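# Move the towel from the tub onto the rail

## Task

Lift the towel out of the tub and drape it across the rail so roughly equal lengths hang on each side. The tub must stay upright on the shelf and the rail must stay standing. The robot must not tip over or finish leaning. At the end, open the gripper and back the robot away.

## Robot and tools

ROBOT. TidyBot++ has a single arm. A four-caster mobile base (0.54 m long, 0.50 m wide, 0.38 m tall) carries a seven-joint arm with a two-finger gripper. The shoulder sits 0.12 m ahead of the base centre and 0.68 m above the floor. Segment lengths: upper arm 0.42 m, forearm 0.31 m, hand 0.31 m to the hand point. The arm begins folded with the hand pointing down. In that posture the hand reaches up to 0.08 m beyond the base front and the elbow up to 1.15 m high. A downward-pointing hand can rise only to about 0.94 m, and only near the base. The cameras are base_camera (644x364, pinhole) and wrist_camera (644x476, fisheye, looking along the hand).

FRAMES. The base frame has its origin on the floor below the base centre, with x forward, y left and z up, in metres. hand_pose is reported in this frame. It is the point between the finger pads; the hand's z axis runs out along the fingers and its y axis is the closing direction. The odometry frame is the base frame as it was at scene start. base_odometry counts wheel turns, so slip shows up as travel. Heading is in rad, positive to the left. base_tilt is in degrees, with forward and right positive.

move. One call carries one action, built from any of these keys: base, joints, target, speeds, min_time_s. Two further keys are not part of the action: cameras (a list of base_camera, wrist_camera or all) and blocking.
- base: a single object holding offsets from where the base currently is, measured along its present axes. translate_m is forward-positive, from -2 to 2 m. strafe_m is left-positive, from -2 to 2 m. rotate_rad is counter-clockwise-positive, from -6.3 to 6.3 rad.
- joints: absolute angles in rad, keyed by name. joint_1_rad can take any angle; positive turns the whole arm clockwise seen from above, which is opposite to heading. joint_2_rad, the shoulder, spans -2.249 to 2.249; at 0 it points up, and positive leans it forward. joint_3_rad can take any angle. joint_4_rad, the elbow, spans -2.579 to 2.579; with joint_3_rad at 3.14, negative bends the forearm forward. joint_5_rad can take any angle. joint_6_rad, the wrist, spans -2.099 to 2.099. joint_7_rad can take any angle; with the hand pointing down, 1.57 makes the fingers open left and right. gripper_pos runs from 0 (open, about an 85 mm gap) to 1 (closed). Joints that take any angle go the short way round, so turn them in steps smaller than half a turn.
- target: one flat list of seven numbers, [x, y, z, qw, qx, qy, qz]. It is an absolute hand pose in the base frame, position in metres, and matches the hand_pose line. Alongside target, joints may hold only gripper_pos.
- speeds: top speeds for this action only, keyed like base. translate_m and strafe_m take 0.05 to 0.5 m/s; when both are given, set the speed under only one of them. rotate_rad takes 0.1 to 1.57 rad/s.
- min_time_s: 0.1 to 8 s, the shortest duration for each arm motion.
- blocking: when false, the call returns after about 0.5 s while motion continues. A later move overrides only the parts it names.
A move with no action simply reports state and images. Unknown keys make the call invalid. Values outside the allowed ranges cause a refusal, and after a refusal the remaining calls in that reply do not run.

wait(seconds 0 to 10, cameras) reports state; it returns early once earlier motions settle. stop(cameras) brakes every running motion. zoom_image(camera, region [x0,y0,x1,y1] in pixels, at most 504 by 504) enlarges part of the latest image. finished_scene(scene) ends the scene permanently, so the towel must already hang correctly without the robot holding it.

RESULTS. Each motion is reported by base_status, joint_status or hand_status. done means it arrived. off_target means it stopped short and may still be pushing. contact_stop and time_out are stops the operator did not command, and they block later calls in the reply. not_followed, joint command not followed and pose unreachable mean a check held back the arm targets, for example because of self-collision. hand_target gives the pose the commanded joints would reach. motor_effort gives torque as a percentage, with the peak in brackets. on_its_own lists anything that happened without a command. ARM HIT marks a hard hit on the base or on the arm itself. torque_fault freezes the arm for 10 s. MOTOR HOT appears at 60 °C, and at 75 °C an over-temperature stop lets the arm sag. Whenever gripper_pos 1 reads off_target, something is held between the fingers.

PRACTICE. The robot continues running the current command while the operator writes a reply. After a target reports done, the hand usually lies within about 3 cm; to correct it, add (wanted minus hand_pose) to the last target. To keep a loaded hand still, send hand_target again, not hand_pose. Held weight makes the arm sag. Target poses that are low, forward and close to the base can drive the arm into the base. Limit base moves to a few metres; base speed ramps at 0.5 m/s2 and heading at 1.57 rad/s2.

AVOID. Do not drive or turn while the arm is caught on something high, since the robot can tip. Do not reach far out from a fold next to furniture. Do not push hard on the rail, shelf or tub, and never let the tub or rail fall. Do not let go of the towel while it is moving. Do not squeeze hard on a part that is still resting on something. Release the towel, lift the hand, then back the base away before calling finished_scene.

Each tool is called after ">>>" as name(argument=value, ...), one argument or row to a line, values as JSON.

## Session

>>> move(
)

Scene clock: 0.00 s.
Motor temperatures (°C): [27 27 30 31 36 34 39]
base_odometry: x=+0.000 y=+0.000 heading=+0.000
base_tilt: forward=+0.1 right=-0.3
base_status: not commanded
joint_positions: joint_1_rad=+0.032 joint_2_rad=-0.379 joint_3_rad=+3.146 joint_4_rad=-2.521 joint_5_rad=+0.043 joint_6_rad=-0.842 joint_7_rad=+1.550 gripper_pos=+0.000
joint_status: not commanded
motor_effort: joint_1_rad=-1 joint_2_rad=+0 joint_3_rad=+0 joint_4_rad=+13 joint_5_rad=+1 joint_6_rad=+1 joint_7_rad=-1
hand_pose: x=+0.2765 y=-0.0143 z=+0.5955 quat_wxyz=(+0.017, +0.997, -0.016, +0.079) (m; base frame)
hand_target: x=+0.2770 y=-0.0143 z=+0.5958 quat_wxyz=(+0.017, +0.997, -0.016, +0.079) (m; base frame)
hand_status: not commanded
pictures: base_camera, wrist_camera

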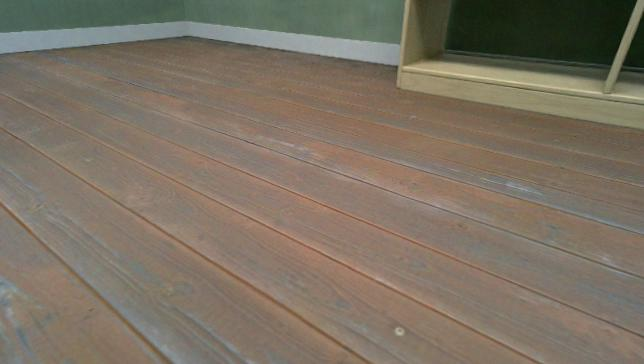

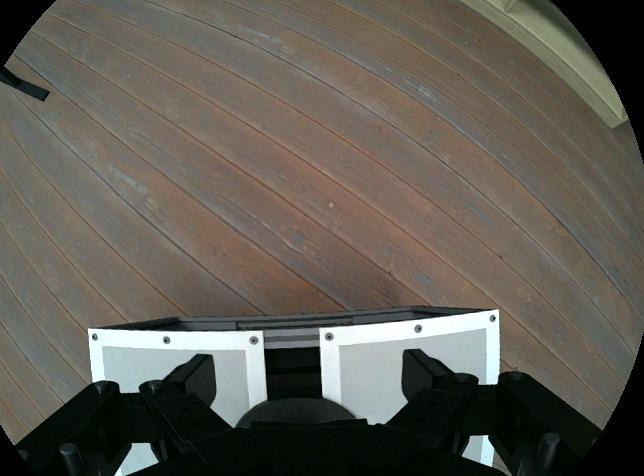

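>>> move(
  base={"rotate_rad": 0.7},
  speeds={"rotate_rad": 0.6},
  cameras=["all"],
)

>>> move(
  base={"rotate_rad": -1.4},
  speeds={"rotate_rad": 0.6},
  cameras=["all"],
)

Scene clock: 13.37 s.
move: done
base_odometry: x=+0.000 y=+0.000 heading=+0.699
base_tilt: forward=+0.1 right=-0.3
base_status: done
joint_positions: joint_1_rad=+0.032 joint_2_rad=-0.379 joint_3_rad=+3.146 joint_4_rad=-2.521 joint_5_rad=+0.043 joint_6_rad=-0.842 joint_7_rad=+1.550 gripper_pos=+0.000
joint_status: not commanded
motor_effort: joint_1_rad=-1(1) joint_2_rad=+0(0) joint_3_rad=+0(1) joint_4_rad=+13(14) joint_5_rad=+1(1) joint_6_rad=+1(1) joint_7_rad=-1(1)
hand_pose: x=+0.2765 y=-0.0143 z=+0.5955 quat_wxyz=(+0.017, +0.997, -0.016, +0.079) (m; base frame)
hand_target: x=+0.2770 y=-0.0143 z=+0.5958 quat_wxyz=(+0.017, +0.997, -0.016, +0.079) (m; base frame)
hand_status: not commanded
pictures: base_camera, wrist_camera

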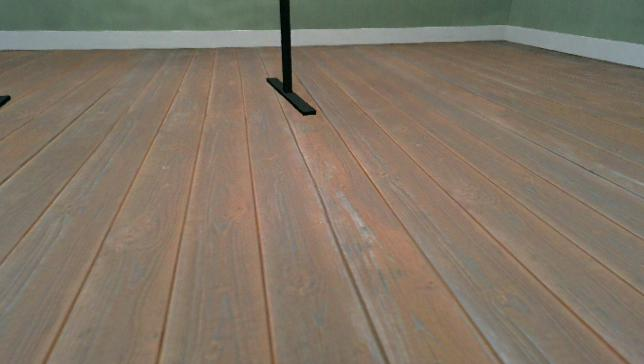

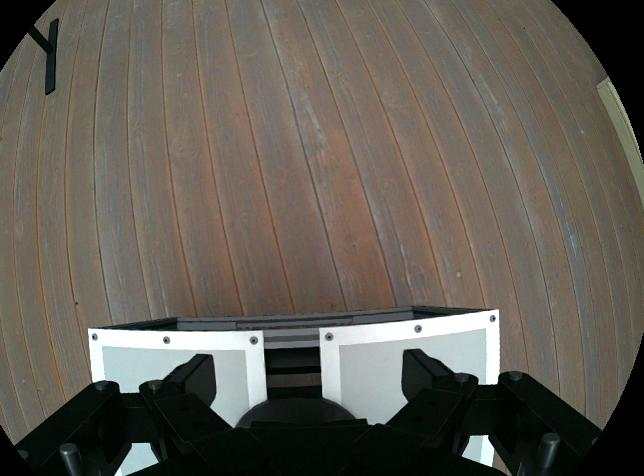

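Scene clock: 16.37 s.
move: done
base_odometry: x=+0.000 y=+0.000 heading=-0.700
base_tilt: forward=+0.0 right=-0.2
base_status: done
joint_positions: joint_1_rad=+0.032 joint_2_rad=-0.379 joint_3_rad=+3.146 joint_4_rad=-2.521 joint_5_rad=+0.043 joint_6_rad=-0.842 joint_7_rad=+1.550 gripper_pos=+0.000
joint_status: not commanded
motor_effort: joint_1_rad=-1(1) joint_2_rad=+0(0) joint_3_rad=+0(1) joint_4_rad=+13(14) joint_5_rad=+1(1) joint_6_rad=+1(1) joint_7_rad=-1(1)
hand_pose: x=+0.2765 y=-0.0143 z=+0.5955 quat_wxyz=(+0.017, +0.997, -0.016, +0.079) (m; base frame)
hand_target: x=+0.2770 y=-0.0143 z=+0.5958 quat_wxyz=(+0.017, +0.997, -0.016, +0.079) (m; base frame)
hand_status: not commanded
pictures: base_camera, wrist_camera

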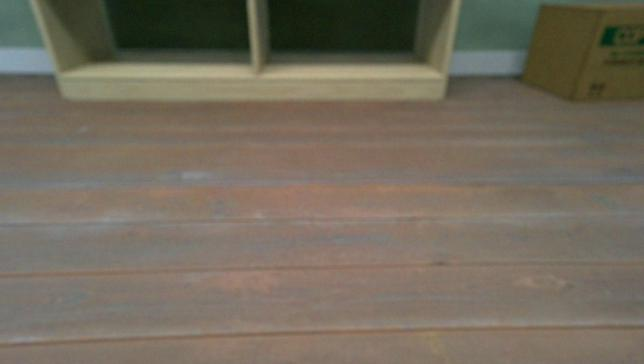

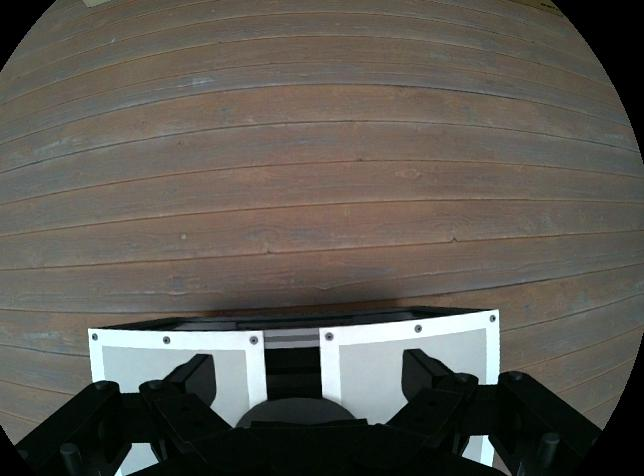

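>>> move(
  joints={"joint_6_rad": 0.35},
  min_time_s=2,
  cameras=["all"],
)

Scene clock: 27.40 s.
move: done
base_odometry: x=+0.000 y=+0.000 heading=-0.700
base_tilt: forward=+0.0 right=-0.2
base_status: not commanded
joint_positions: joint_1_rad=+0.032 joint_2_rad=-0.379 joint_3_rad=+3.146 joint_4_rad=-2.521 joint_5_rad=+0.043 joint_6_rad=+0.260 joint_7_rad=+1.550 gripper_pos=+0.000
joint_status: all done
motor_effort: joint_1_rad=+0(1) joint_2_rad=-3(4) joint_3_rad=+0(1) joint_4_rad=+16(18) joint_5_rad=+0(1) joint_6_rad=+8(8) joint_7_rad=-1(1)
hand_pose: x=+0.5241 y=-0.0101 z=+0.8075 quat_wxyz=(+0.012, +0.808, -0.003, +0.589) (m; base frame)
hand_target: x=+0.5317 y=-0.0092 z=+0.8349 quat_wxyz=(+0.011, +0.781, -0.002, +0.625) (m; base frame)
hand_status: not commanded
pictures: base_camera, wrist_camera

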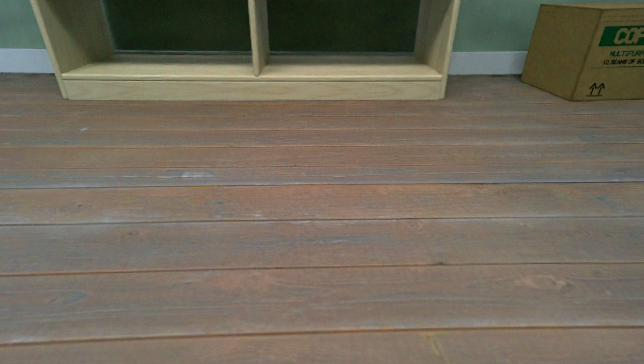

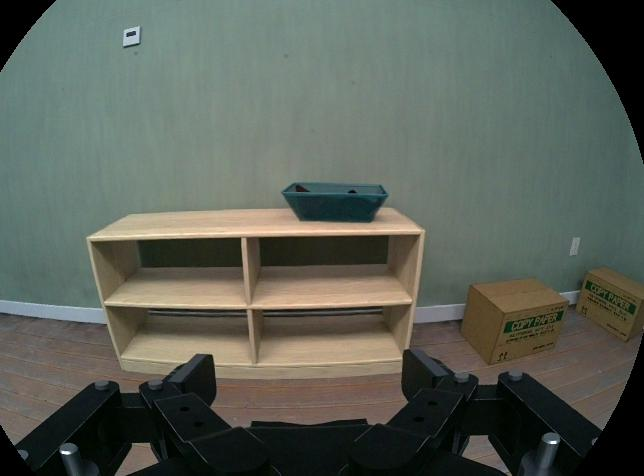

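>>> zoom_image(
  camera="wrist_camera",
  region=[240, 140, 440, 290],
)

>>> move(
  base={"rotate_rad": 1.6},
  speeds={"rotate_rad": 0.8},
  cameras=["all"],
)

Scaled by 2.520.

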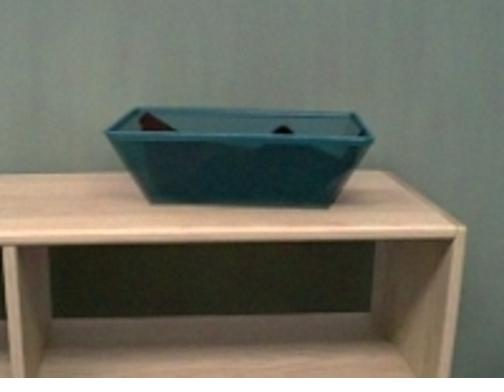

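Scene clock: 36.07 s.
move: done
base_odometry: x=+0.000 y=+0.000 heading=+0.900
base_tilt: forward=+0.0 right=-0.3
base_status: done
joint_positions: joint_1_rad=+0.032 joint_2_rad=-0.379 joint_3_rad=+3.146 joint_4_rad=-2.521 joint_5_rad=+0.043 joint_6_rad=+0.262 joint_7_rad=+1.550 gripper_pos=+0.000
joint_status: not commanded
motor_effort: joint_1_rad=-1(1) joint_2_rad=-4(4) joint_3_rad=+0(1) joint_4_rad=+18(18) joint_5_rad=+1(1) joint_6_rad=+8(8) joint_7_rad=-1(1)
hand_pose: x=+0.5242 y=-0.0100 z=+0.8079 quat_wxyz=(+0.012, +0.808, -0.003, +0.589) (m; base frame)
hand_target: x=+0.5317 y=-0.0092 z=+0.8349 quat_wxyz=(+0.011, +0.781, -0.002, +0.625) (m; base frame)
hand_status: not commanded
pictures: base_camera, wrist_camera

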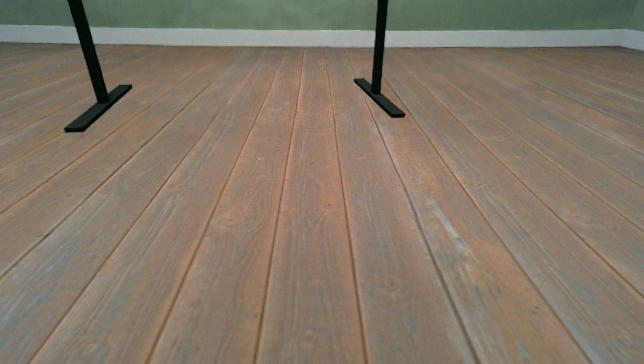

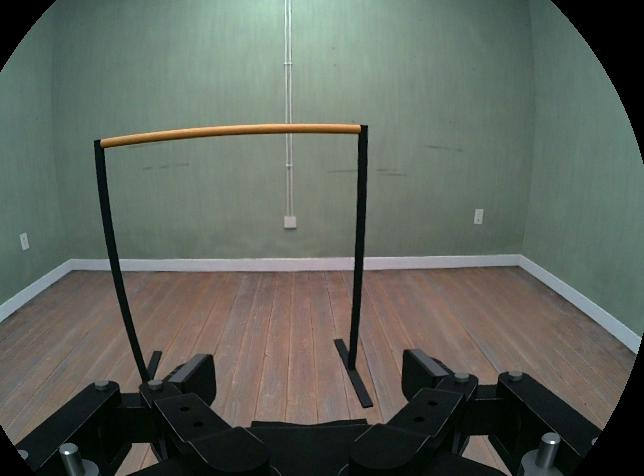

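>>> move(
  base={"rotate_rad": -1.6},
  speeds={"rotate_rad": 0.8},
  cameras=[],
)

>>> move(
  base={"translate_m": 0.6, "strafe_m": -0.17},
  speeds={"translate_m": 0.3},
  cameras=["all"],
)

Scene clock: 120.03 s.
move: done
base_odometry: x=+0.000 y=+0.000 heading=-0.700
base_tilt: forward=+0.1 right=-0.3
base_status: done
joint_positions: joint_1_rad=+0.032 joint_2_rad=-0.379 joint_3_rad=+3.146 joint_4_rad=-2.521 joint_5_rad=+0.043 joint_6_rad=+0.262 joint_7_rad=+1.550 gripper_pos=+0.000
joint_status: not commanded
motor_effort: joint_1_rad=-1(1) joint_2_rad=-4(4) joint_3_rad=+1(2) joint_4_rad=+17(17) joint_5_rad=+1(1) joint_6_rad=+8(8) joint_7_rad=+0(2)
hand_pose: x=+0.5242 y=-0.0100 z=+0.8079 quat_wxyz=(+0.012, +0.808, -0.003, +0.589) (m; base frame)
hand_target: x=+0.5317 y=-0.0092 z=+0.8349 quat_wxyz=(+0.011, +0.781, -0.002, +0.625) (m; base frame)
hand_status: not commanded
pictures: none
No camera images: "cameras" was empty.

Scene clock: 123.00 s.
move: done
base_odometry: x=+0.350 y=-0.517 heading=-0.700
base_tilt: forward=+0.1 right=-0.3
base_status: done
joint_positions: joint_1_rad=+0.032 joint_2_rad=-0.379 joint_3_rad=+3.146 joint_4_rad=-2.521 joint_5_rad=+0.043 joint_6_rad=+0.264 joint_7_rad=+1.550 gripper_pos=+0.000
joint_status: not commanded
motor_effort: joint_1_rad=-1(1) joint_2_rad=-3(5) joint_3_rad=+0(1) joint_4_rad=+17(18) joint_5_rad=+0(1) joint_6_rad=+8(9) joint_7_rad=+0(1)
hand_pose: x=+0.5244 y=-0.0100 z=+0.8087 quat_wxyz=(+0.012, +0.807, -0.003, +0.590) (m; base frame)
hand_target: x=+0.5317 y=-0.0092 z=+0.8349 quat_wxyz=(+0.011, +0.781, -0.002, +0.625) (m; base frame)
hand_status: not commanded
pictures: base_camera, wrist_camera

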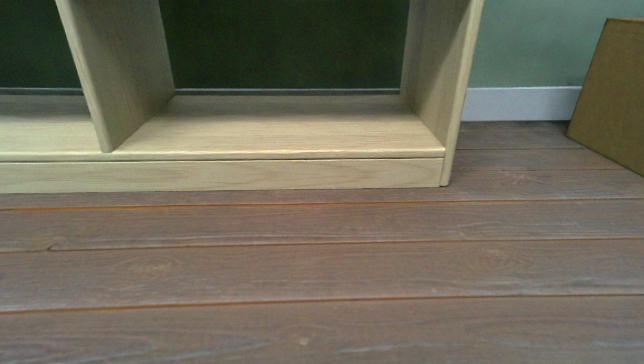

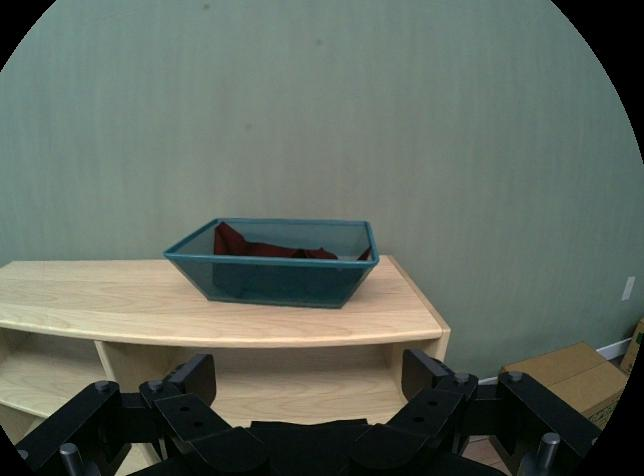

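>>> move(
  joints={"joint_1_rad": 0.0, "joint_2_rad": 0.0, "joint_3_rad": 3.1416, "joint_4_rad": -1.2, "joint_5_rad": 0.0, "joint_6_rad": -1.3, "joint_7_rad": 1.5708},
  min_time_s=4,
  cameras=["all"],
)

Scene clock: 153.83 s.
move: done
base_odometry: x=+0.350 y=-0.517 heading=-0.700
base_tilt: forward=+0.1 right=-0.2
base_status: not commanded
joint_positions: joint_1_rad=+0.024 joint_2_rad=-0.033 joint_3_rad=+3.146 joint_4_rad=-1.231 joint_5_rad=+0.043 joint_6_rad=-1.226 joint_7_rad=+1.550 gripper_pos=+0.000
joint_status: all done
motor_effort: joint_1_rad=+0(2) joint_2_rad=-14(15) joint_3_rad=+0(1) joint_4_rad=+17(20) joint_5_rad=+1(2) joint_6_rad=+5(9) joint_7_rad=+0(2)
hand_pose: x=+0.6021 y=-0.0254 z=+0.9823 quat_wxyz=(+0.023, +0.936, -0.024, +0.351) (m; base frame)
hand_target: x=+0.5983 y=+0.0013 z=+0.9671 quat_wxyz=(+0.000, +0.949, +0.000, +0.315) (m; base frame)
hand_status: not commanded
pictures: base_camera, wrist_camera

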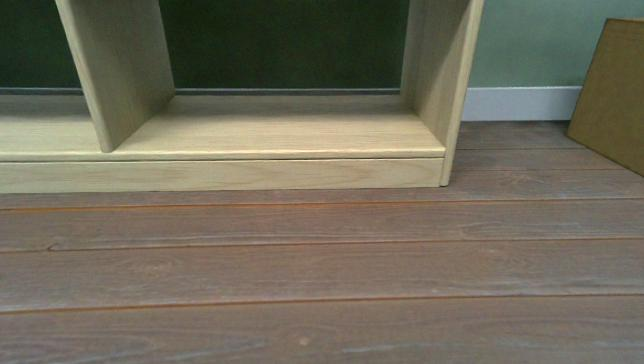

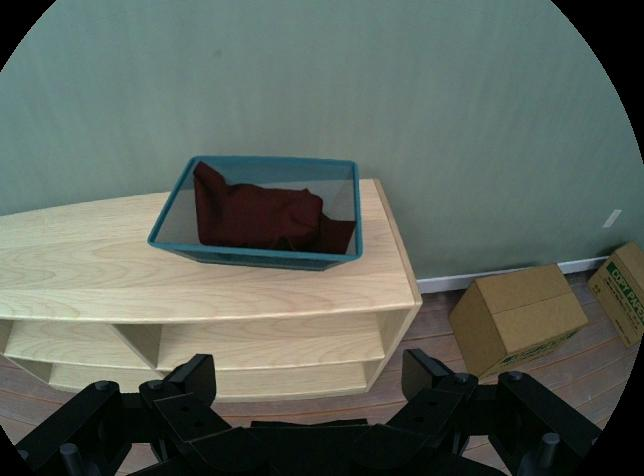

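>>> zoom_image(
  camera="wrist_camera",
  region=[130, 140, 390, 290],
)

Scaled by 1.938.

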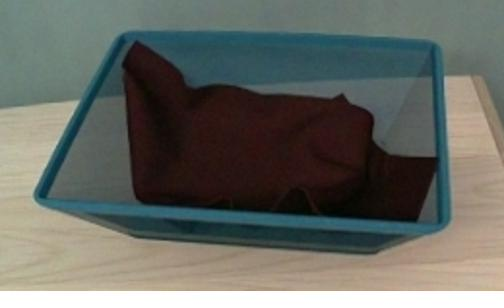

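>>> move(
  base={"translate_m": 0.42, "strafe_m": 0.03},
  speeds={"translate_m": 0.2},
  cameras=["all"],
)

Scene clock: 221.67 s.
move: done
base_odometry: x=+0.690 y=-0.765 heading=-0.701
base_tilt: forward=+0.2 right=-0.2
base_status: done
joint_positions: joint_1_rad=+0.023 joint_2_rad=-0.015 joint_3_rad=+3.146 joint_4_rad=-1.230 joint_5_rad=+0.043 joint_6_rad=-1.232 joint_7_rad=+1.550 gripper_pos=+0.000
joint_status: not commanded
motor_effort: joint_1_rad=-1(1) joint_2_rad=-15(18) joint_3_rad=-1(1) joint_4_rad=+17(18) joint_5_rad=+1(1) joint_6_rad=+5(6) joint_7_rad=-1(1)
hand_pose: x=+0.6060 y=-0.0249 z=+0.9732 quat_wxyz=(+0.023, +0.940, -0.023, +0.340) (m; base frame)
hand_target: x=+0.5983 y=+0.0013 z=+0.9671 quat_wxyz=(+0.000, +0.949, +0.000, +0.315) (m; base frame)
hand_status: not commanded
pictures: base_camera, wrist_camera

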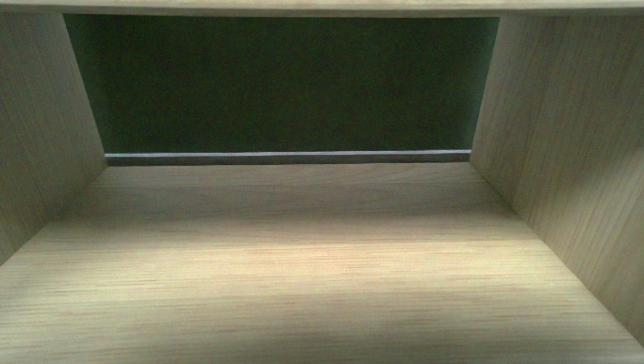

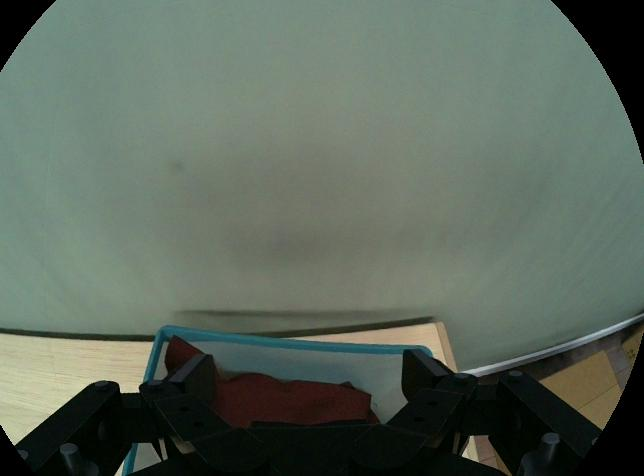

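>>> move(
  joints={"joint_1_rad": 0.0, "joint_2_rad": 0.05, "joint_3_rad": 3.1416, "joint_4_rad": -1.15, "joint_5_rad": 0.0, "joint_6_rad": -2.0, "joint_7_rad": 1.5708},
  min_time_s=3,
  cameras=["wrist_camera"],
)

Scene clock: 236.40 s.
move: done
base_odometry: x=+0.690 y=-0.765 heading=-0.701
base_tilt: forward=+0.0 right=-0.3
base_status: not commanded
joint_positions: joint_1_rad=+0.023 joint_2_rad=+0.018 joint_3_rad=+3.146 joint_4_rad=-1.180 joint_5_rad=+0.043 joint_6_rad=-1.927 joint_7_rad=+1.550 gripper_pos=+0.000
joint_status: all done
motor_effort: joint_1_rad=-1(2) joint_2_rad=-13(15) joint_3_rad=+0(2) joint_4_rad=+14(17) joint_5_rad=+1(2) joint_6_rad=+0(6) joint_7_rad=-1(2)
hand_pose: x=+0.4241 y=-0.0198 z=+0.9059 quat_wxyz=(+0.020, +0.999, -0.032, +0.008) (m; base frame)
hand_target: x=+0.4149 y=+0.0013 z=+0.9052 quat_wxyz=(+0.000, +1.000, +0.000, -0.029) (m; base frame)
hand_status: not commanded
pictures: wrist_camera

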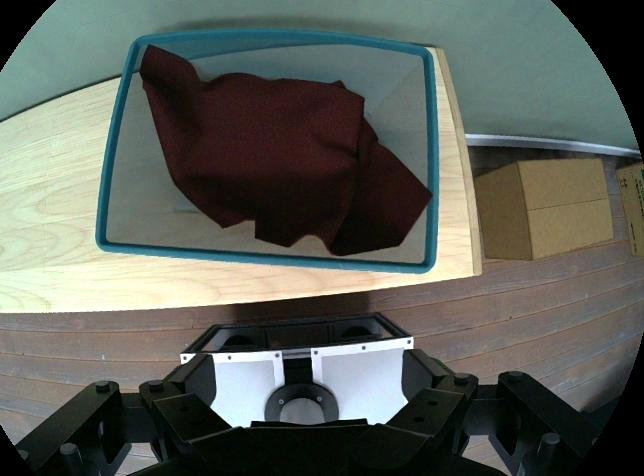

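>>> zoom_image(
  camera="wrist_camera",
  region=[90, 20, 450, 290],
)

Scaled by 1.400.

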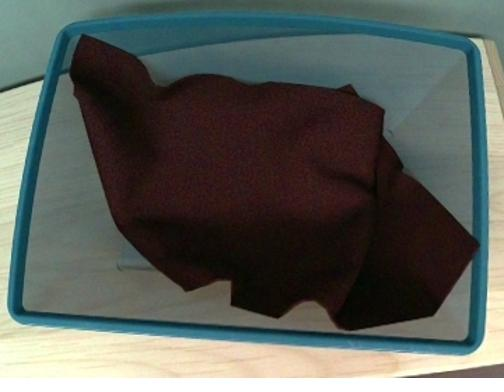

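>>> move(
  joints={"joint_1_rad": -0.18, "joint_2_rad": 0.6, "joint_3_rad": 3.1416, "joint_4_rad": -0.68, "joint_5_rad": 0.0, "joint_6_rad": -1.9, "joint_7_rad": 2.2},
  min_time_s=4,
  cameras=["wrist_camera"],
)

Scene clock: 392.57 s.
move: done
base_odometry: x=+0.690 y=-0.765 heading=-0.701
base_tilt: forward=+0.1 right=-0.2
base_status: not commanded
joint_positions: joint_1_rad=-0.158 joint_2_rad=+0.562 joint_3_rad=+3.146 joint_4_rad=-0.708 joint_5_rad=+0.043 joint_6_rad=-1.929 joint_7_rad=+2.122 gripper_pos=+0.000
joint_status: all done
motor_effort: joint_1_rad=-1(2) joint_2_rad=-29(31) joint_3_rad=+0(2) joint_4_rad=+14(15) joint_5_rad=+1(2) joint_6_rad=-1(2) joint_7_rad=-1(2)
hand_pose: x=+0.6212 y=+0.0669 z=+0.8207 quat_wxyz=(+0.016, +0.940, +0.339, -0.032) (m; base frame)
hand_target: x=+0.6370 y=+0.0956 z=+0.8081 quat_wxyz=(-0.004, +0.919, +0.394, -0.019) (m; base frame)
hand_status: not commanded
pictures: wrist_camera

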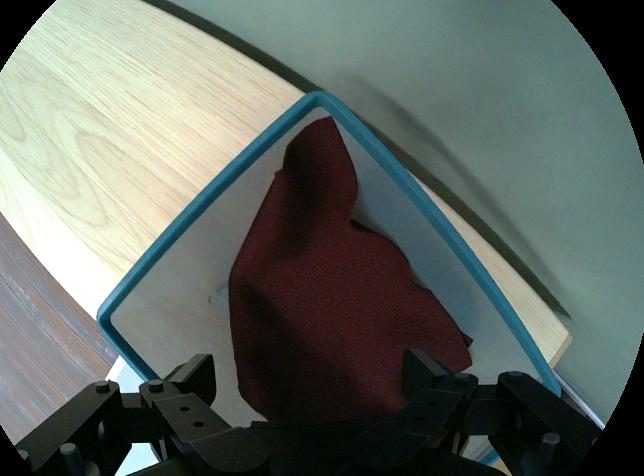

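>>> zoom_image(
  camera="wrist_camera",
  region=[190, 80, 490, 420],
)

Scaled by 1.482.

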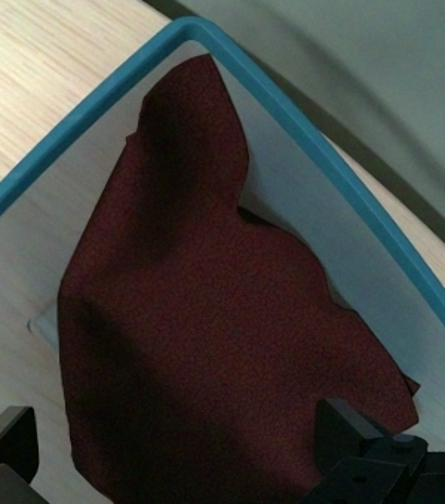

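>>> move(
  joints={"joint_1_rad": -0.23, "joint_2_rad": 0.48, "joint_3_rad": 3.1416, "joint_4_rad": -0.99, "joint_5_rad": 0.0, "joint_6_rad": -1.7, "joint_7_rad": 1.36},
  min_time_s=4,
  cameras=["wrist_camera"],
)

Scene clock: 489.03 s.
move: done
base_odometry: x=+0.690 y=-0.765 heading=-0.701
base_tilt: forward=+0.0 right=-0.3
base_status: not commanded
joint_positions: joint_1_rad=-0.206 joint_2_rad=+0.521 joint_3_rad=+3.146 joint_4_rad=-0.973 joint_5_rad=+0.043 joint_6_rad=-1.769 joint_7_rad=+1.437 gripper_pos=+0.000
joint_status: all done
motor_effort: joint_1_rad=+0(1) joint_2_rad=-29(31) joint_3_rad=+0(2) joint_4_rad=+14(15) joint_5_rad=+1(2) joint_6_rad=-2(3) joint_7_rad=-1(2)
hand_pose: x=+0.5966 y=+0.0859 z=+0.7623 quat_wxyz=(+0.032, +0.997, +0.031, -0.056) (m; base frame)
hand_target: x=+0.6038 y=+0.1149 z=+0.7755 quat_wxyz=(+0.003, +1.000, +0.010, -0.014) (m; base frame)
hand_status: not commanded
pictures: wrist_camera

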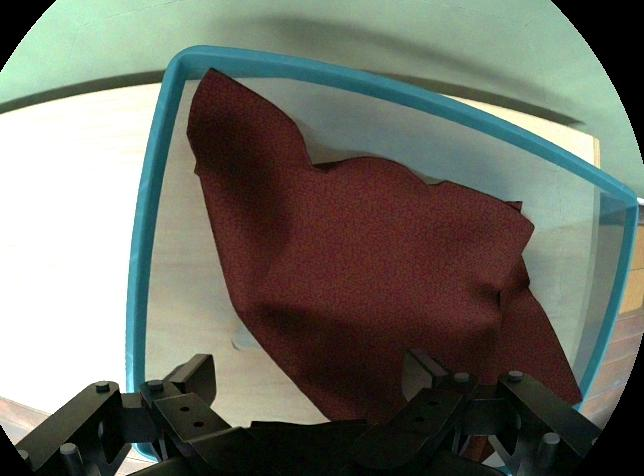

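>>> move(
  target=[0.685, 0.105, 0.79, 0, 0.9239, 0.3827, 0],
  joints={"gripper_pos": 0.4},
  min_time_s=3,
  cameras=["wrist_camera"],
)

Scene clock: 594.63 s.
move: done
base_odometry: x=+0.690 y=-0.765 heading=-0.701
base_tilt: forward=+0.1 right=-0.3
base_status: not commanded
joint_positions: joint_1_rad=-0.190 joint_2_rad=+0.681 joint_3_rad=+3.109 joint_4_rad=-0.532 joint_5_rad=+0.043 joint_6_rad=-1.841 joint_7_rad=+2.084 gripper_pos=+0.400
joint_status: all done
motor_effort: joint_1_rad=-1(1) joint_2_rad=-33(33) joint_3_rad=-1(2) joint_4_rad=+14(15) joint_5_rad=+0(1) joint_6_rad=+0(2) joint_7_rad=+0(1)
hand_pose: x=+0.6949 y=+0.1110 z=+0.8088 quat_wxyz=(+0.017, +0.936, +0.349, +0.042) (m; base frame)
hand_target: x=+0.6850 y=+0.1050 z=+0.7900 quat_wxyz=(+0.000, +0.924, +0.383, +0.000) (m; base frame)
hand_status: done (0.022 m and 6.6 deg from the pose sent, 0.095 m and 42.0 deg at the start)
pictures: wrist_camera

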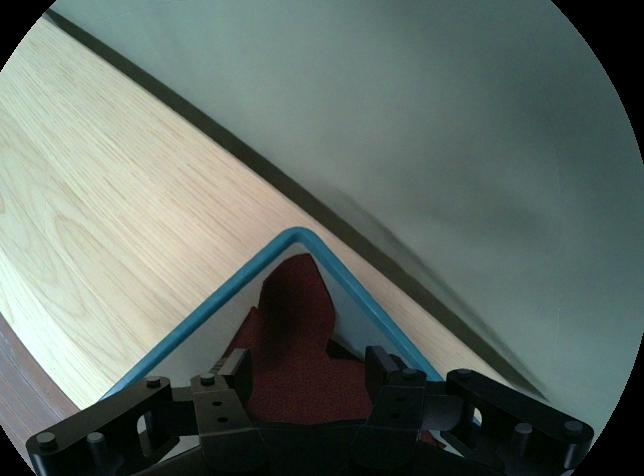

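>>> move(
  target=[0.677, 0.102, 0.705, 0, 0.9239, 0.3827, 0],
  min_time_s=3,
  cameras=["wrist_camera"],
)

Scene clock: 624.00 s.
move: done
base_odometry: x=+0.690 y=-0.765 heading=-0.701
base_tilt: forward=+0.1 right=-0.2
base_status: not commanded
joint_positions: joint_1_rad=-0.156 joint_2_rad=+0.681 joint_3_rad=+3.060 joint_4_rad=-0.913 joint_5_rad=+0.043 joint_6_rad=-1.637 joint_7_rad=+2.084 gripper_pos=+0.400
joint_status: not commanded
motor_effort: joint_1_rad=-1(1) joint_2_rad=-33(33) joint_3_rad=-2(2) joint_4_rad=+14(15) joint_5_rad=+1(1) joint_6_rad=-1(1) joint_7_rad=+0(1)
hand_pose: x=+0.6591 y=+0.1074 z=+0.6923 quat_wxyz=(-0.010, +0.932, +0.358, -0.043) (m; base frame)
hand_target: x=+0.6770 y=+0.1020 z=+0.7050 quat_wxyz=(+0.000, +0.924, +0.383, +0.000) (m; base frame)
hand_status: done (0.023 m and 5.9 deg from the pose sent, 0.106 m and 6.6 deg at the start)
pictures: wrist_camera

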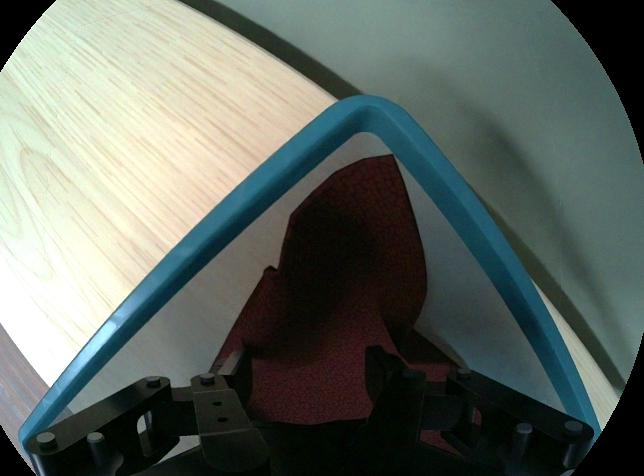

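>>> move(
  target=[0.705, 0.107, 0.715, 0.012, 0.923, 0.383, 0.03],
  min_time_s=3,
  cameras=["wrist_camera"],
)

Scene clock: 640.13 s.
move: done
base_odometry: x=+0.690 y=-0.765 heading=-0.701
base_tilt: forward=+0.1 right=-0.2
base_status: not commanded
joint_positions: joint_1_rad=-0.156 joint_2_rad=+0.681 joint_3_rad=+3.060 joint_4_rad=-0.881 joint_5_rad=+0.043 joint_6_rad=-1.626 joint_7_rad=+2.084 gripper_pos=+0.400
joint_status: not commanded
motor_effort: joint_1_rad=-1(1) joint_2_rad=-33(33) joint_3_rad=-1(2) joint_4_rad=+15(15) joint_5_rad=+0(1) joint_6_rad=-1(1) joint_7_rad=-1(1)
hand_pose: x=+0.6726 y=+0.1100 z=+0.7016 quat_wxyz=(-0.007, +0.933, +0.358, -0.021) (m; base frame)
hand_target: x=+0.7050 y=+0.1070 z=+0.7150 quat_wxyz=(+0.012, +0.923, +0.383, +0.030) (m; base frame)
hand_status: done (0.035 m and 7.0 deg from the pose sent, 0.051 m and 9.3 deg at the start)
pictures: wrist_camera

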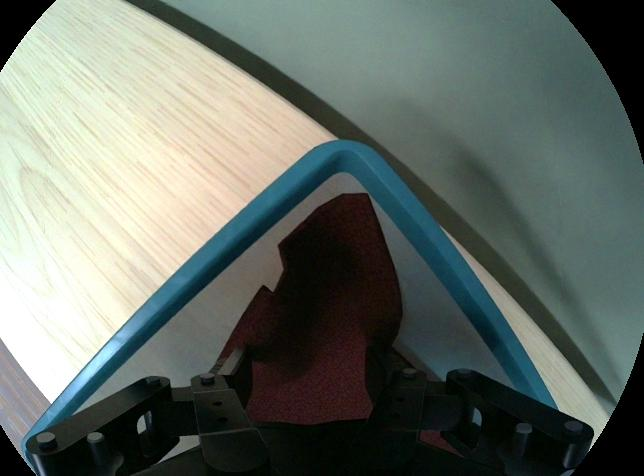

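>>> move(
  joints={"joint_2_rad": 0.74, "joint_4_rad": -0.88, "joint_6_rad": -1.51},
  min_time_s=2,
  cameras=["wrist_camera"],
)

Scene clock: 651.63 s.
move: done
base_odometry: x=+0.690 y=-0.765 heading=-0.701
base_tilt: forward=+0.1 right=-0.3
base_status: not commanded
joint_positions: joint_1_rad=-0.156 joint_2_rad=+0.693 joint_3_rad=+3.060 joint_4_rad=-0.881 joint_5_rad=+0.043 joint_6_rad=-1.582 joint_7_rad=+2.084 gripper_pos=+0.400
joint_status: all done
motor_effort: joint_1_rad=-1(1) joint_2_rad=-33(35) joint_3_rad=-1(2) joint_4_rad=+14(15) joint_5_rad=+0(1) joint_6_rad=+0(1) joint_7_rad=-1(1)
hand_pose: x=+0.6861 y=+0.1129 z=+0.6947 quat_wxyz=(-0.005, +0.934, +0.358, -0.005) (m; base frame)
hand_target: x=+0.7100 y=+0.1087 z=+0.6673 quat_wxyz=(+0.005, +0.923, +0.384, +0.006) (m; base frame)
hand_status: not commanded
pictures: wrist_camera

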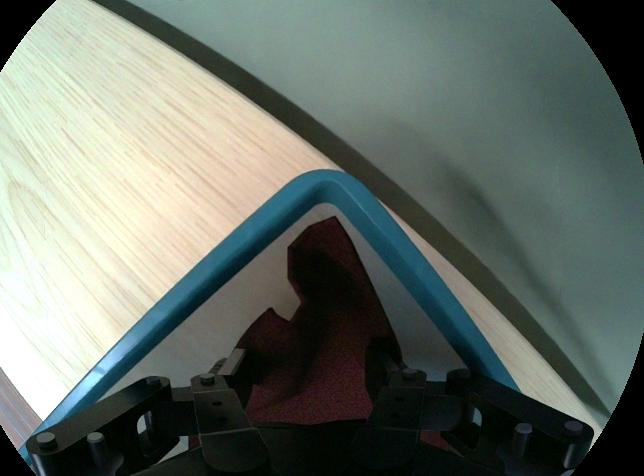

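>>> zoom_image(
  camera="wrist_camera",
  region=[180, 180, 460, 440],
)

Scaled by 1.800.

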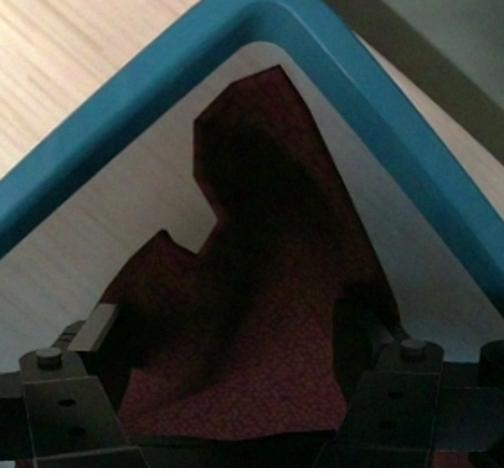

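>>> move(
  joints={"gripper_pos": 0.75},
  min_time_s=2,
  cameras=["wrist_camera"],
)

>>> zoom_image(
  camera="wrist_camera",
  region=[180, 180, 460, 440],
)

Scene clock: 669.20 s.
move: done
base_odometry: x=+0.690 y=-0.765 heading=-0.701
base_tilt: forward=+0.1 right=-0.3
base_status: not commanded
joint_positions: joint_1_rad=-0.156 joint_2_rad=+0.693 joint_3_rad=+3.060 joint_4_rad=-0.881 joint_5_rad=+0.043 joint_6_rad=-1.581 joint_7_rad=+2.084 gripper_pos=+0.750
joint_status: all done
motor_effort: joint_1_rad=-1(1) joint_2_rad=-33(34) joint_3_rad=-1(2) joint_4_rad=+16(16) joint_5_rad=+0(1) joint_6_rad=-1(1) joint_7_rad=+0(1)
hand_pose: x=+0.6862 y=+0.1130 z=+0.6947 quat_wxyz=(-0.005, +0.934, +0.358, -0.005) (m; base frame)
hand_target: x=+0.7100 y=+0.1087 z=+0.6673 quat_wxyz=(+0.005, +0.923, +0.384, +0.006) (m; base frame)
hand_status: not commanded
pictures: wrist_camera

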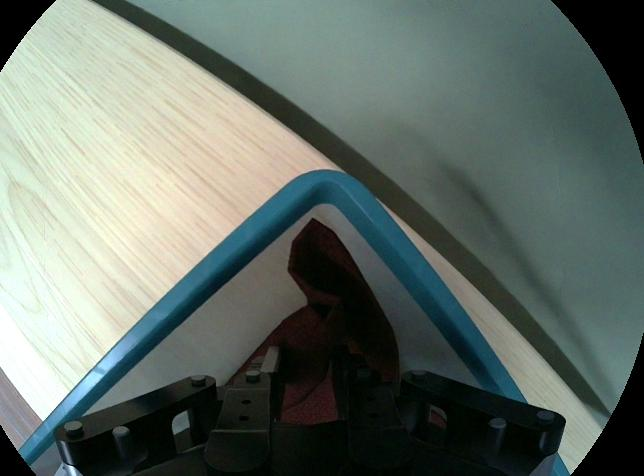

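Scaled by 1.800.

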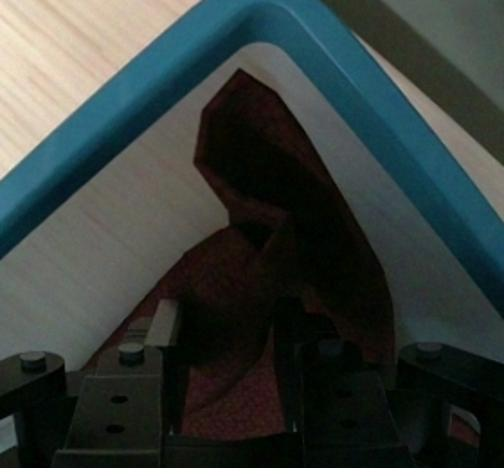

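>>> move(
  joints={"joint_4_rad": -0.95, "joint_6_rad": -1.48},
  min_time_s=2,
  cameras=["wrist_camera"],
)

>>> zoom_image(
  camera="wrist_camera",
  region=[180, 180, 460, 440],
)

Scene clock: 680.60 s.
move: done
base_odometry: x=+0.690 y=-0.765 heading=-0.701
base_tilt: forward=+0.1 right=-0.3
base_status: not commanded
joint_positions: joint_1_rad=-0.156 joint_2_rad=+0.693 joint_3_rad=+3.060 joint_4_rad=-0.931 joint_5_rad=+0.043 joint_6_rad=-1.551 joint_7_rad=+2.084 gripper_pos=+0.750
joint_status: all done
motor_effort: joint_1_rad=-1(1) joint_2_rad=-33(34) joint_3_rad=-2(2) joint_4_rad=+14(15) joint_5_rad=+0(1) joint_6_rad=-1(2) joint_7_rad=+0(1)
hand_pose: x=+0.6796 y=+0.1123 z=+0.6789 quat_wxyz=(-0.007, +0.933, +0.359, -0.015) (m; base frame)
hand_target: x=+0.6958 y=+0.1070 z=+0.6455 quat_wxyz=(+0.002, +0.922, +0.387, -0.013) (m; base frame)
hand_status: not commanded
pictures: wrist_camera

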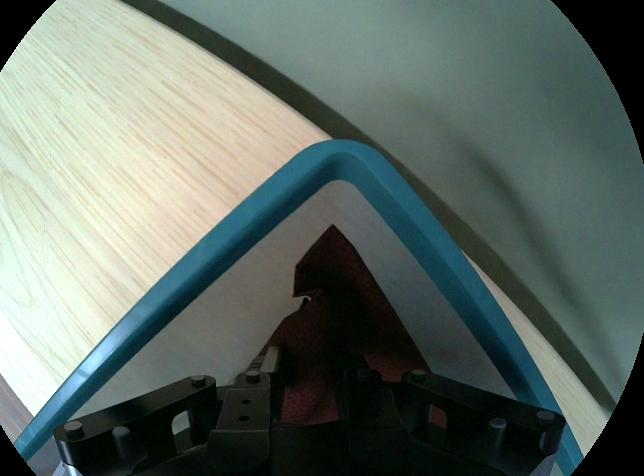

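Scaled by 1.800.

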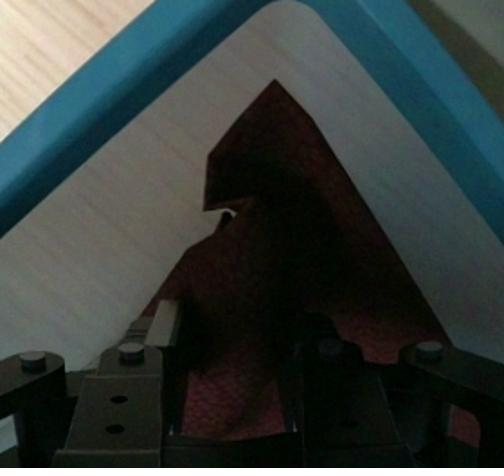

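Close fully and lift.

>>> move(
  joints={"gripper_pos": 1.0},
  min_time_s=2,
  cameras=["wrist_camera"],
)

>>> zoom_image(
  camera="wrist_camera",
  region=[180, 180, 460, 440],
)

Scene clock: 688.13 s.
move: done
base_odometry: x=+0.690 y=-0.765 heading=-0.701
base_tilt: forward=+0.0 right=-0.3
base_status: not commanded
joint_positions: joint_1_rad=-0.156 joint_2_rad=+0.693 joint_3_rad=+3.060 joint_4_rad=-0.932 joint_5_rad=+0.043 joint_6_rad=-1.551 joint_7_rad=+2.084 gripper_pos=+0.985
joint_status: all done
motor_effort: joint_1_rad=-1(1) joint_2_rad=-33(34) joint_3_rad=-2(2) joint_4_rad=+14(15) joint_5_rad=+0(1) joint_6_rad=-1(1) joint_7_rad=-1(1)
hand_pose: x=+0.6794 y=+0.1123 z=+0.6787 quat_wxyz=(-0.007, +0.933, +0.359, -0.015) (m; base frame)
hand_target: x=+0.6958 y=+0.1070 z=+0.6455 quat_wxyz=(+0.002, +0.922, +0.387, -0.013) (m; base frame)
hand_status: not commanded
pictures: wrist_camera

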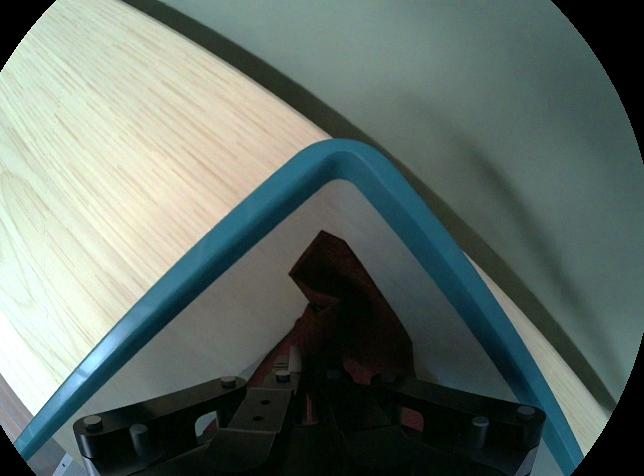

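Scaled by 1.800.

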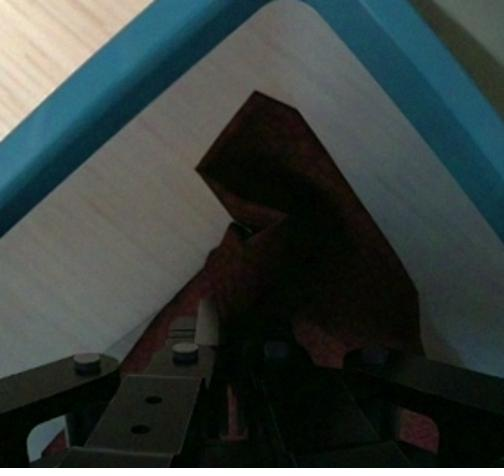

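>>> move(
  joints={"joint_2_rad": 0.7, "joint_4_rad": -0.62, "joint_6_rad": -1.85},
  min_time_s=4,
  cameras=["wrist_camera"],
)

Scene clock: 697.50 s.
move: done
base_odometry: x=+0.690 y=-0.765 heading=-0.701
base_tilt: forward=+0.1 right=-0.2
base_status: not commanded
joint_positions: joint_1_rad=-0.156 joint_2_rad=+0.693 joint_3_rad=+3.060 joint_4_rad=-0.649 joint_5_rad=+0.043 joint_6_rad=-1.778 joint_7_rad=+2.084 gripper_pos=+0.985
joint_status: all done
motor_effort: joint_1_rad=-1(1) joint_2_rad=-33(35) joint_3_rad=-2(3) joint_4_rad=+14(16) joint_5_rad=+0(1) joint_6_rad=+0(1) joint_7_rad=-1(1)
hand_pose: x=+0.6894 y=+0.1101 z=+0.7667 quat_wxyz=(-0.003, +0.935, +0.353, +0.012) (m; base frame)
hand_target: x=+0.6767 y=+0.0972 z=+0.7717 quat_wxyz=(+0.002, +0.927, +0.376, -0.014) (m; base frame)
hand_status: not commanded
pictures: wrist_camera

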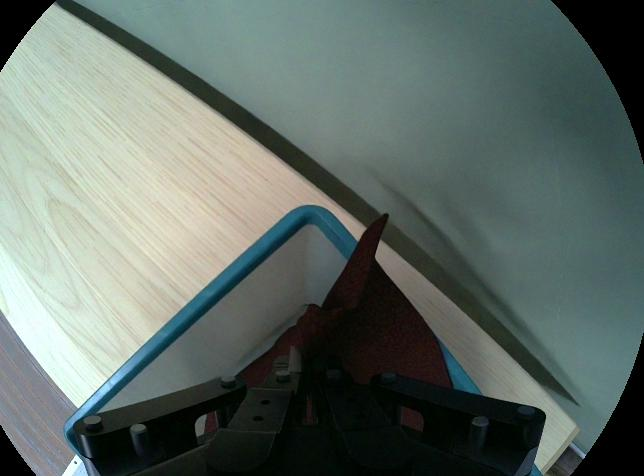

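>>> move(
  joints={"joint_1_rad": -0.15, "joint_2_rad": 0.3, "joint_4_rad": -0.65, "joint_6_rad": -1.95},
  min_time_s=4,
  cameras=["all"],
)

Scene clock: 714.37 s.
move: done
base_odometry: x=+0.690 y=-0.765 heading=-0.701
base_tilt: forward=+0.1 right=-0.3
base_status: not commanded
joint_positions: joint_1_rad=-0.156 joint_2_rad=+0.332 joint_3_rad=+3.060 joint_4_rad=-0.649 joint_5_rad=+0.043 joint_6_rad=-1.883 joint_7_rad=+2.084 gripper_pos=+0.985
joint_status: all done
motor_effort: joint_1_rad=-1(1) joint_2_rad=-23(35) joint_3_rad=-1(2) joint_4_rad=+14(16) joint_5_rad=+1(1) joint_6_rad=+2(3) joint_7_rad=+0(1)
hand_pose: x=+0.5924 y=+0.0931 z=+0.9557 quat_wxyz=(+0.026, +0.926, +0.351, +0.136) (m; base frame)
hand_target: x=+0.5653 y=+0.0809 z=+0.9652 quat_wxyz=(+0.037, +0.920, +0.374, +0.116) (m; base frame)
hand_status: not commanded
pictures: base_camera, wrist_camera

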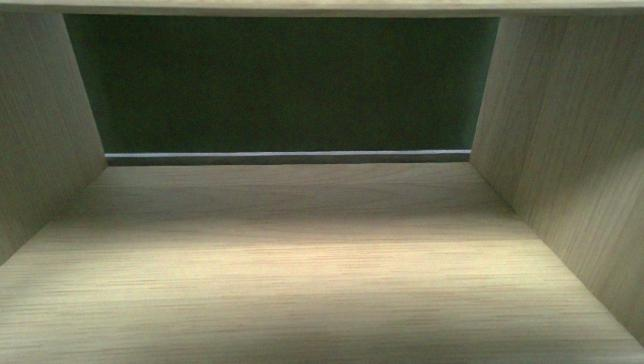

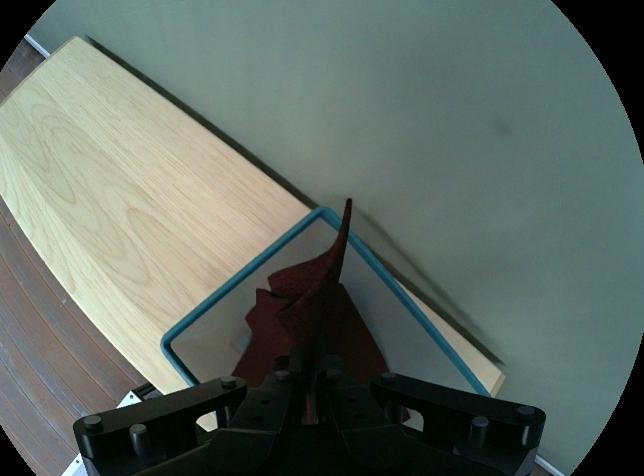

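>>> move(
  joints={"joint_1_rad": -0.15, "joint_2_rad": 0.1, "joint_4_rad": -0.5, "joint_6_rad": -1.3},
  min_time_s=5,
  cameras=["all"],
)

Scene clock: 732.77 s.
move: done
base_odometry: x=+0.690 y=-0.765 heading=-0.701
base_tilt: forward=+0.0 right=-0.2
base_status: not commanded
joint_positions: joint_1_rad=-0.156 joint_2_rad=+0.132 joint_3_rad=+3.060 joint_4_rad=-0.531 joint_5_rad=+0.043 joint_6_rad=-1.393 joint_7_rad=+2.084 gripper_pos=+0.985
joint_status: all done
motor_effort: joint_1_rad=-1(2) joint_2_rad=-16(23) joint_3_rad=+0(1) joint_4_rad=+13(15) joint_5_rad=+1(1) joint_6_rad=+8(8) joint_7_rad=-1(1)
hand_pose: x=+0.6315 y=+0.1057 z=+1.2018 quat_wxyz=(+0.087, +0.800, +0.304, +0.510) (m; base frame)
hand_target: x=+0.6222 y=+0.0984 z=+1.2598 quat_wxyz=(+0.124, +0.753, +0.308, +0.569) (m; base frame)
hand_status: not commanded
pictures: base_camera, wrist_camera

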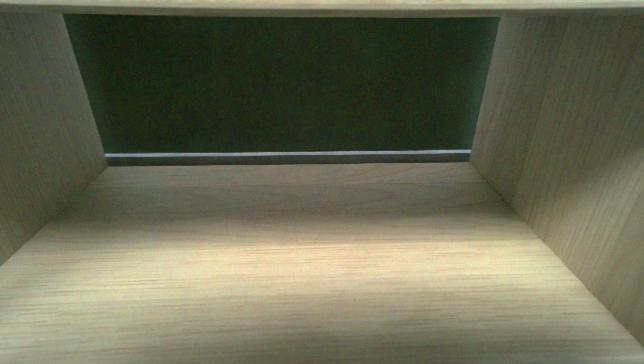

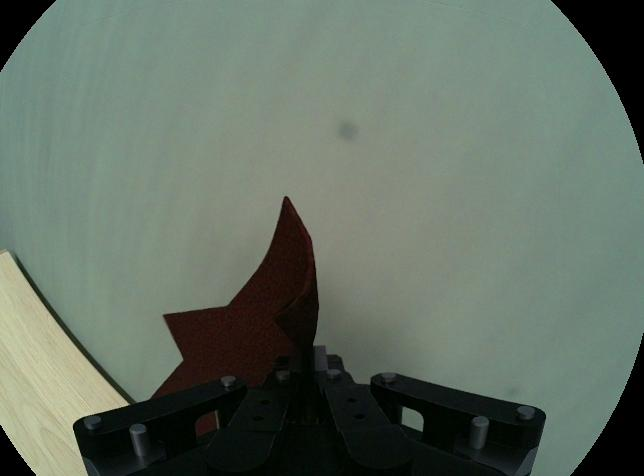

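>>> move(
  joints={"joint_1_rad": -0.15, "joint_2_rad": 0.05, "joint_4_rad": -0.35, "joint_6_rad": -1.15},
  min_time_s=5,
  cameras=["all"],
)

Scene clock: 755.77 s.
move: done
base_odometry: x=+0.690 y=-0.765 heading=-0.701
base_tilt: forward=+0.1 right=-0.3
base_status: not commanded
joint_positions: joint_1_rad=-0.156 joint_2_rad=+0.082 joint_3_rad=+3.060 joint_4_rad=-0.380 joint_5_rad=+0.043 joint_6_rad=-1.245 joint_7_rad=+2.084 gripper_pos=+0.985
joint_status: all done
motor_effort: joint_1_rad=-1(2) joint_2_rad=-13(18) joint_3_rad=+0(1) joint_4_rad=+12(15) joint_5_rad=+0(1) joint_6_rad=+9(10) joint_7_rad=-1(2)
hand_pose: x=+0.5910 y=+0.0979 z=+1.3404 quat_wxyz=(+0.108, +0.705, +0.266, +0.648) (m; base frame)
hand_target: x=+0.5638 y=+0.0874 z=+1.3984 quat_wxyz=(+0.148, +0.648, +0.263, +0.699) (m; base frame)
hand_status: not commanded
pictures: base_camera, wrist_camera

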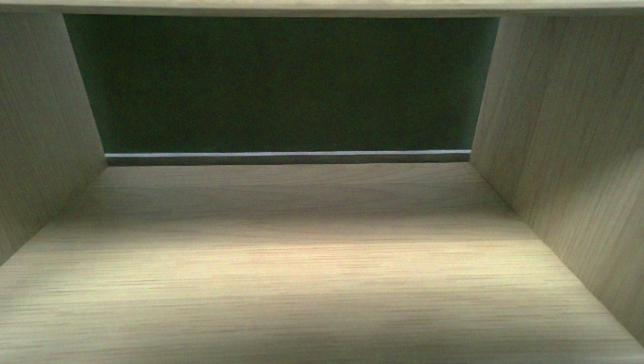

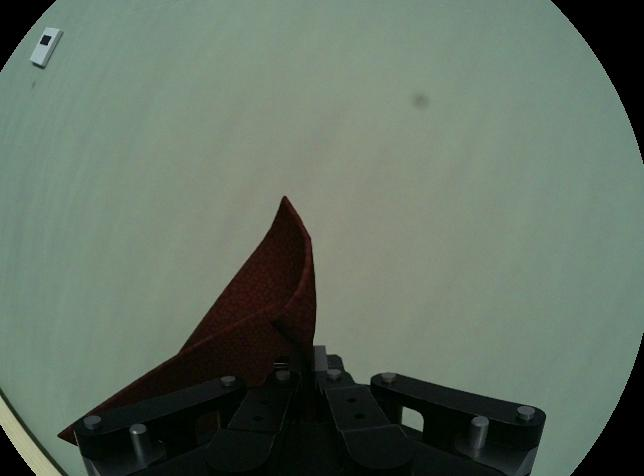

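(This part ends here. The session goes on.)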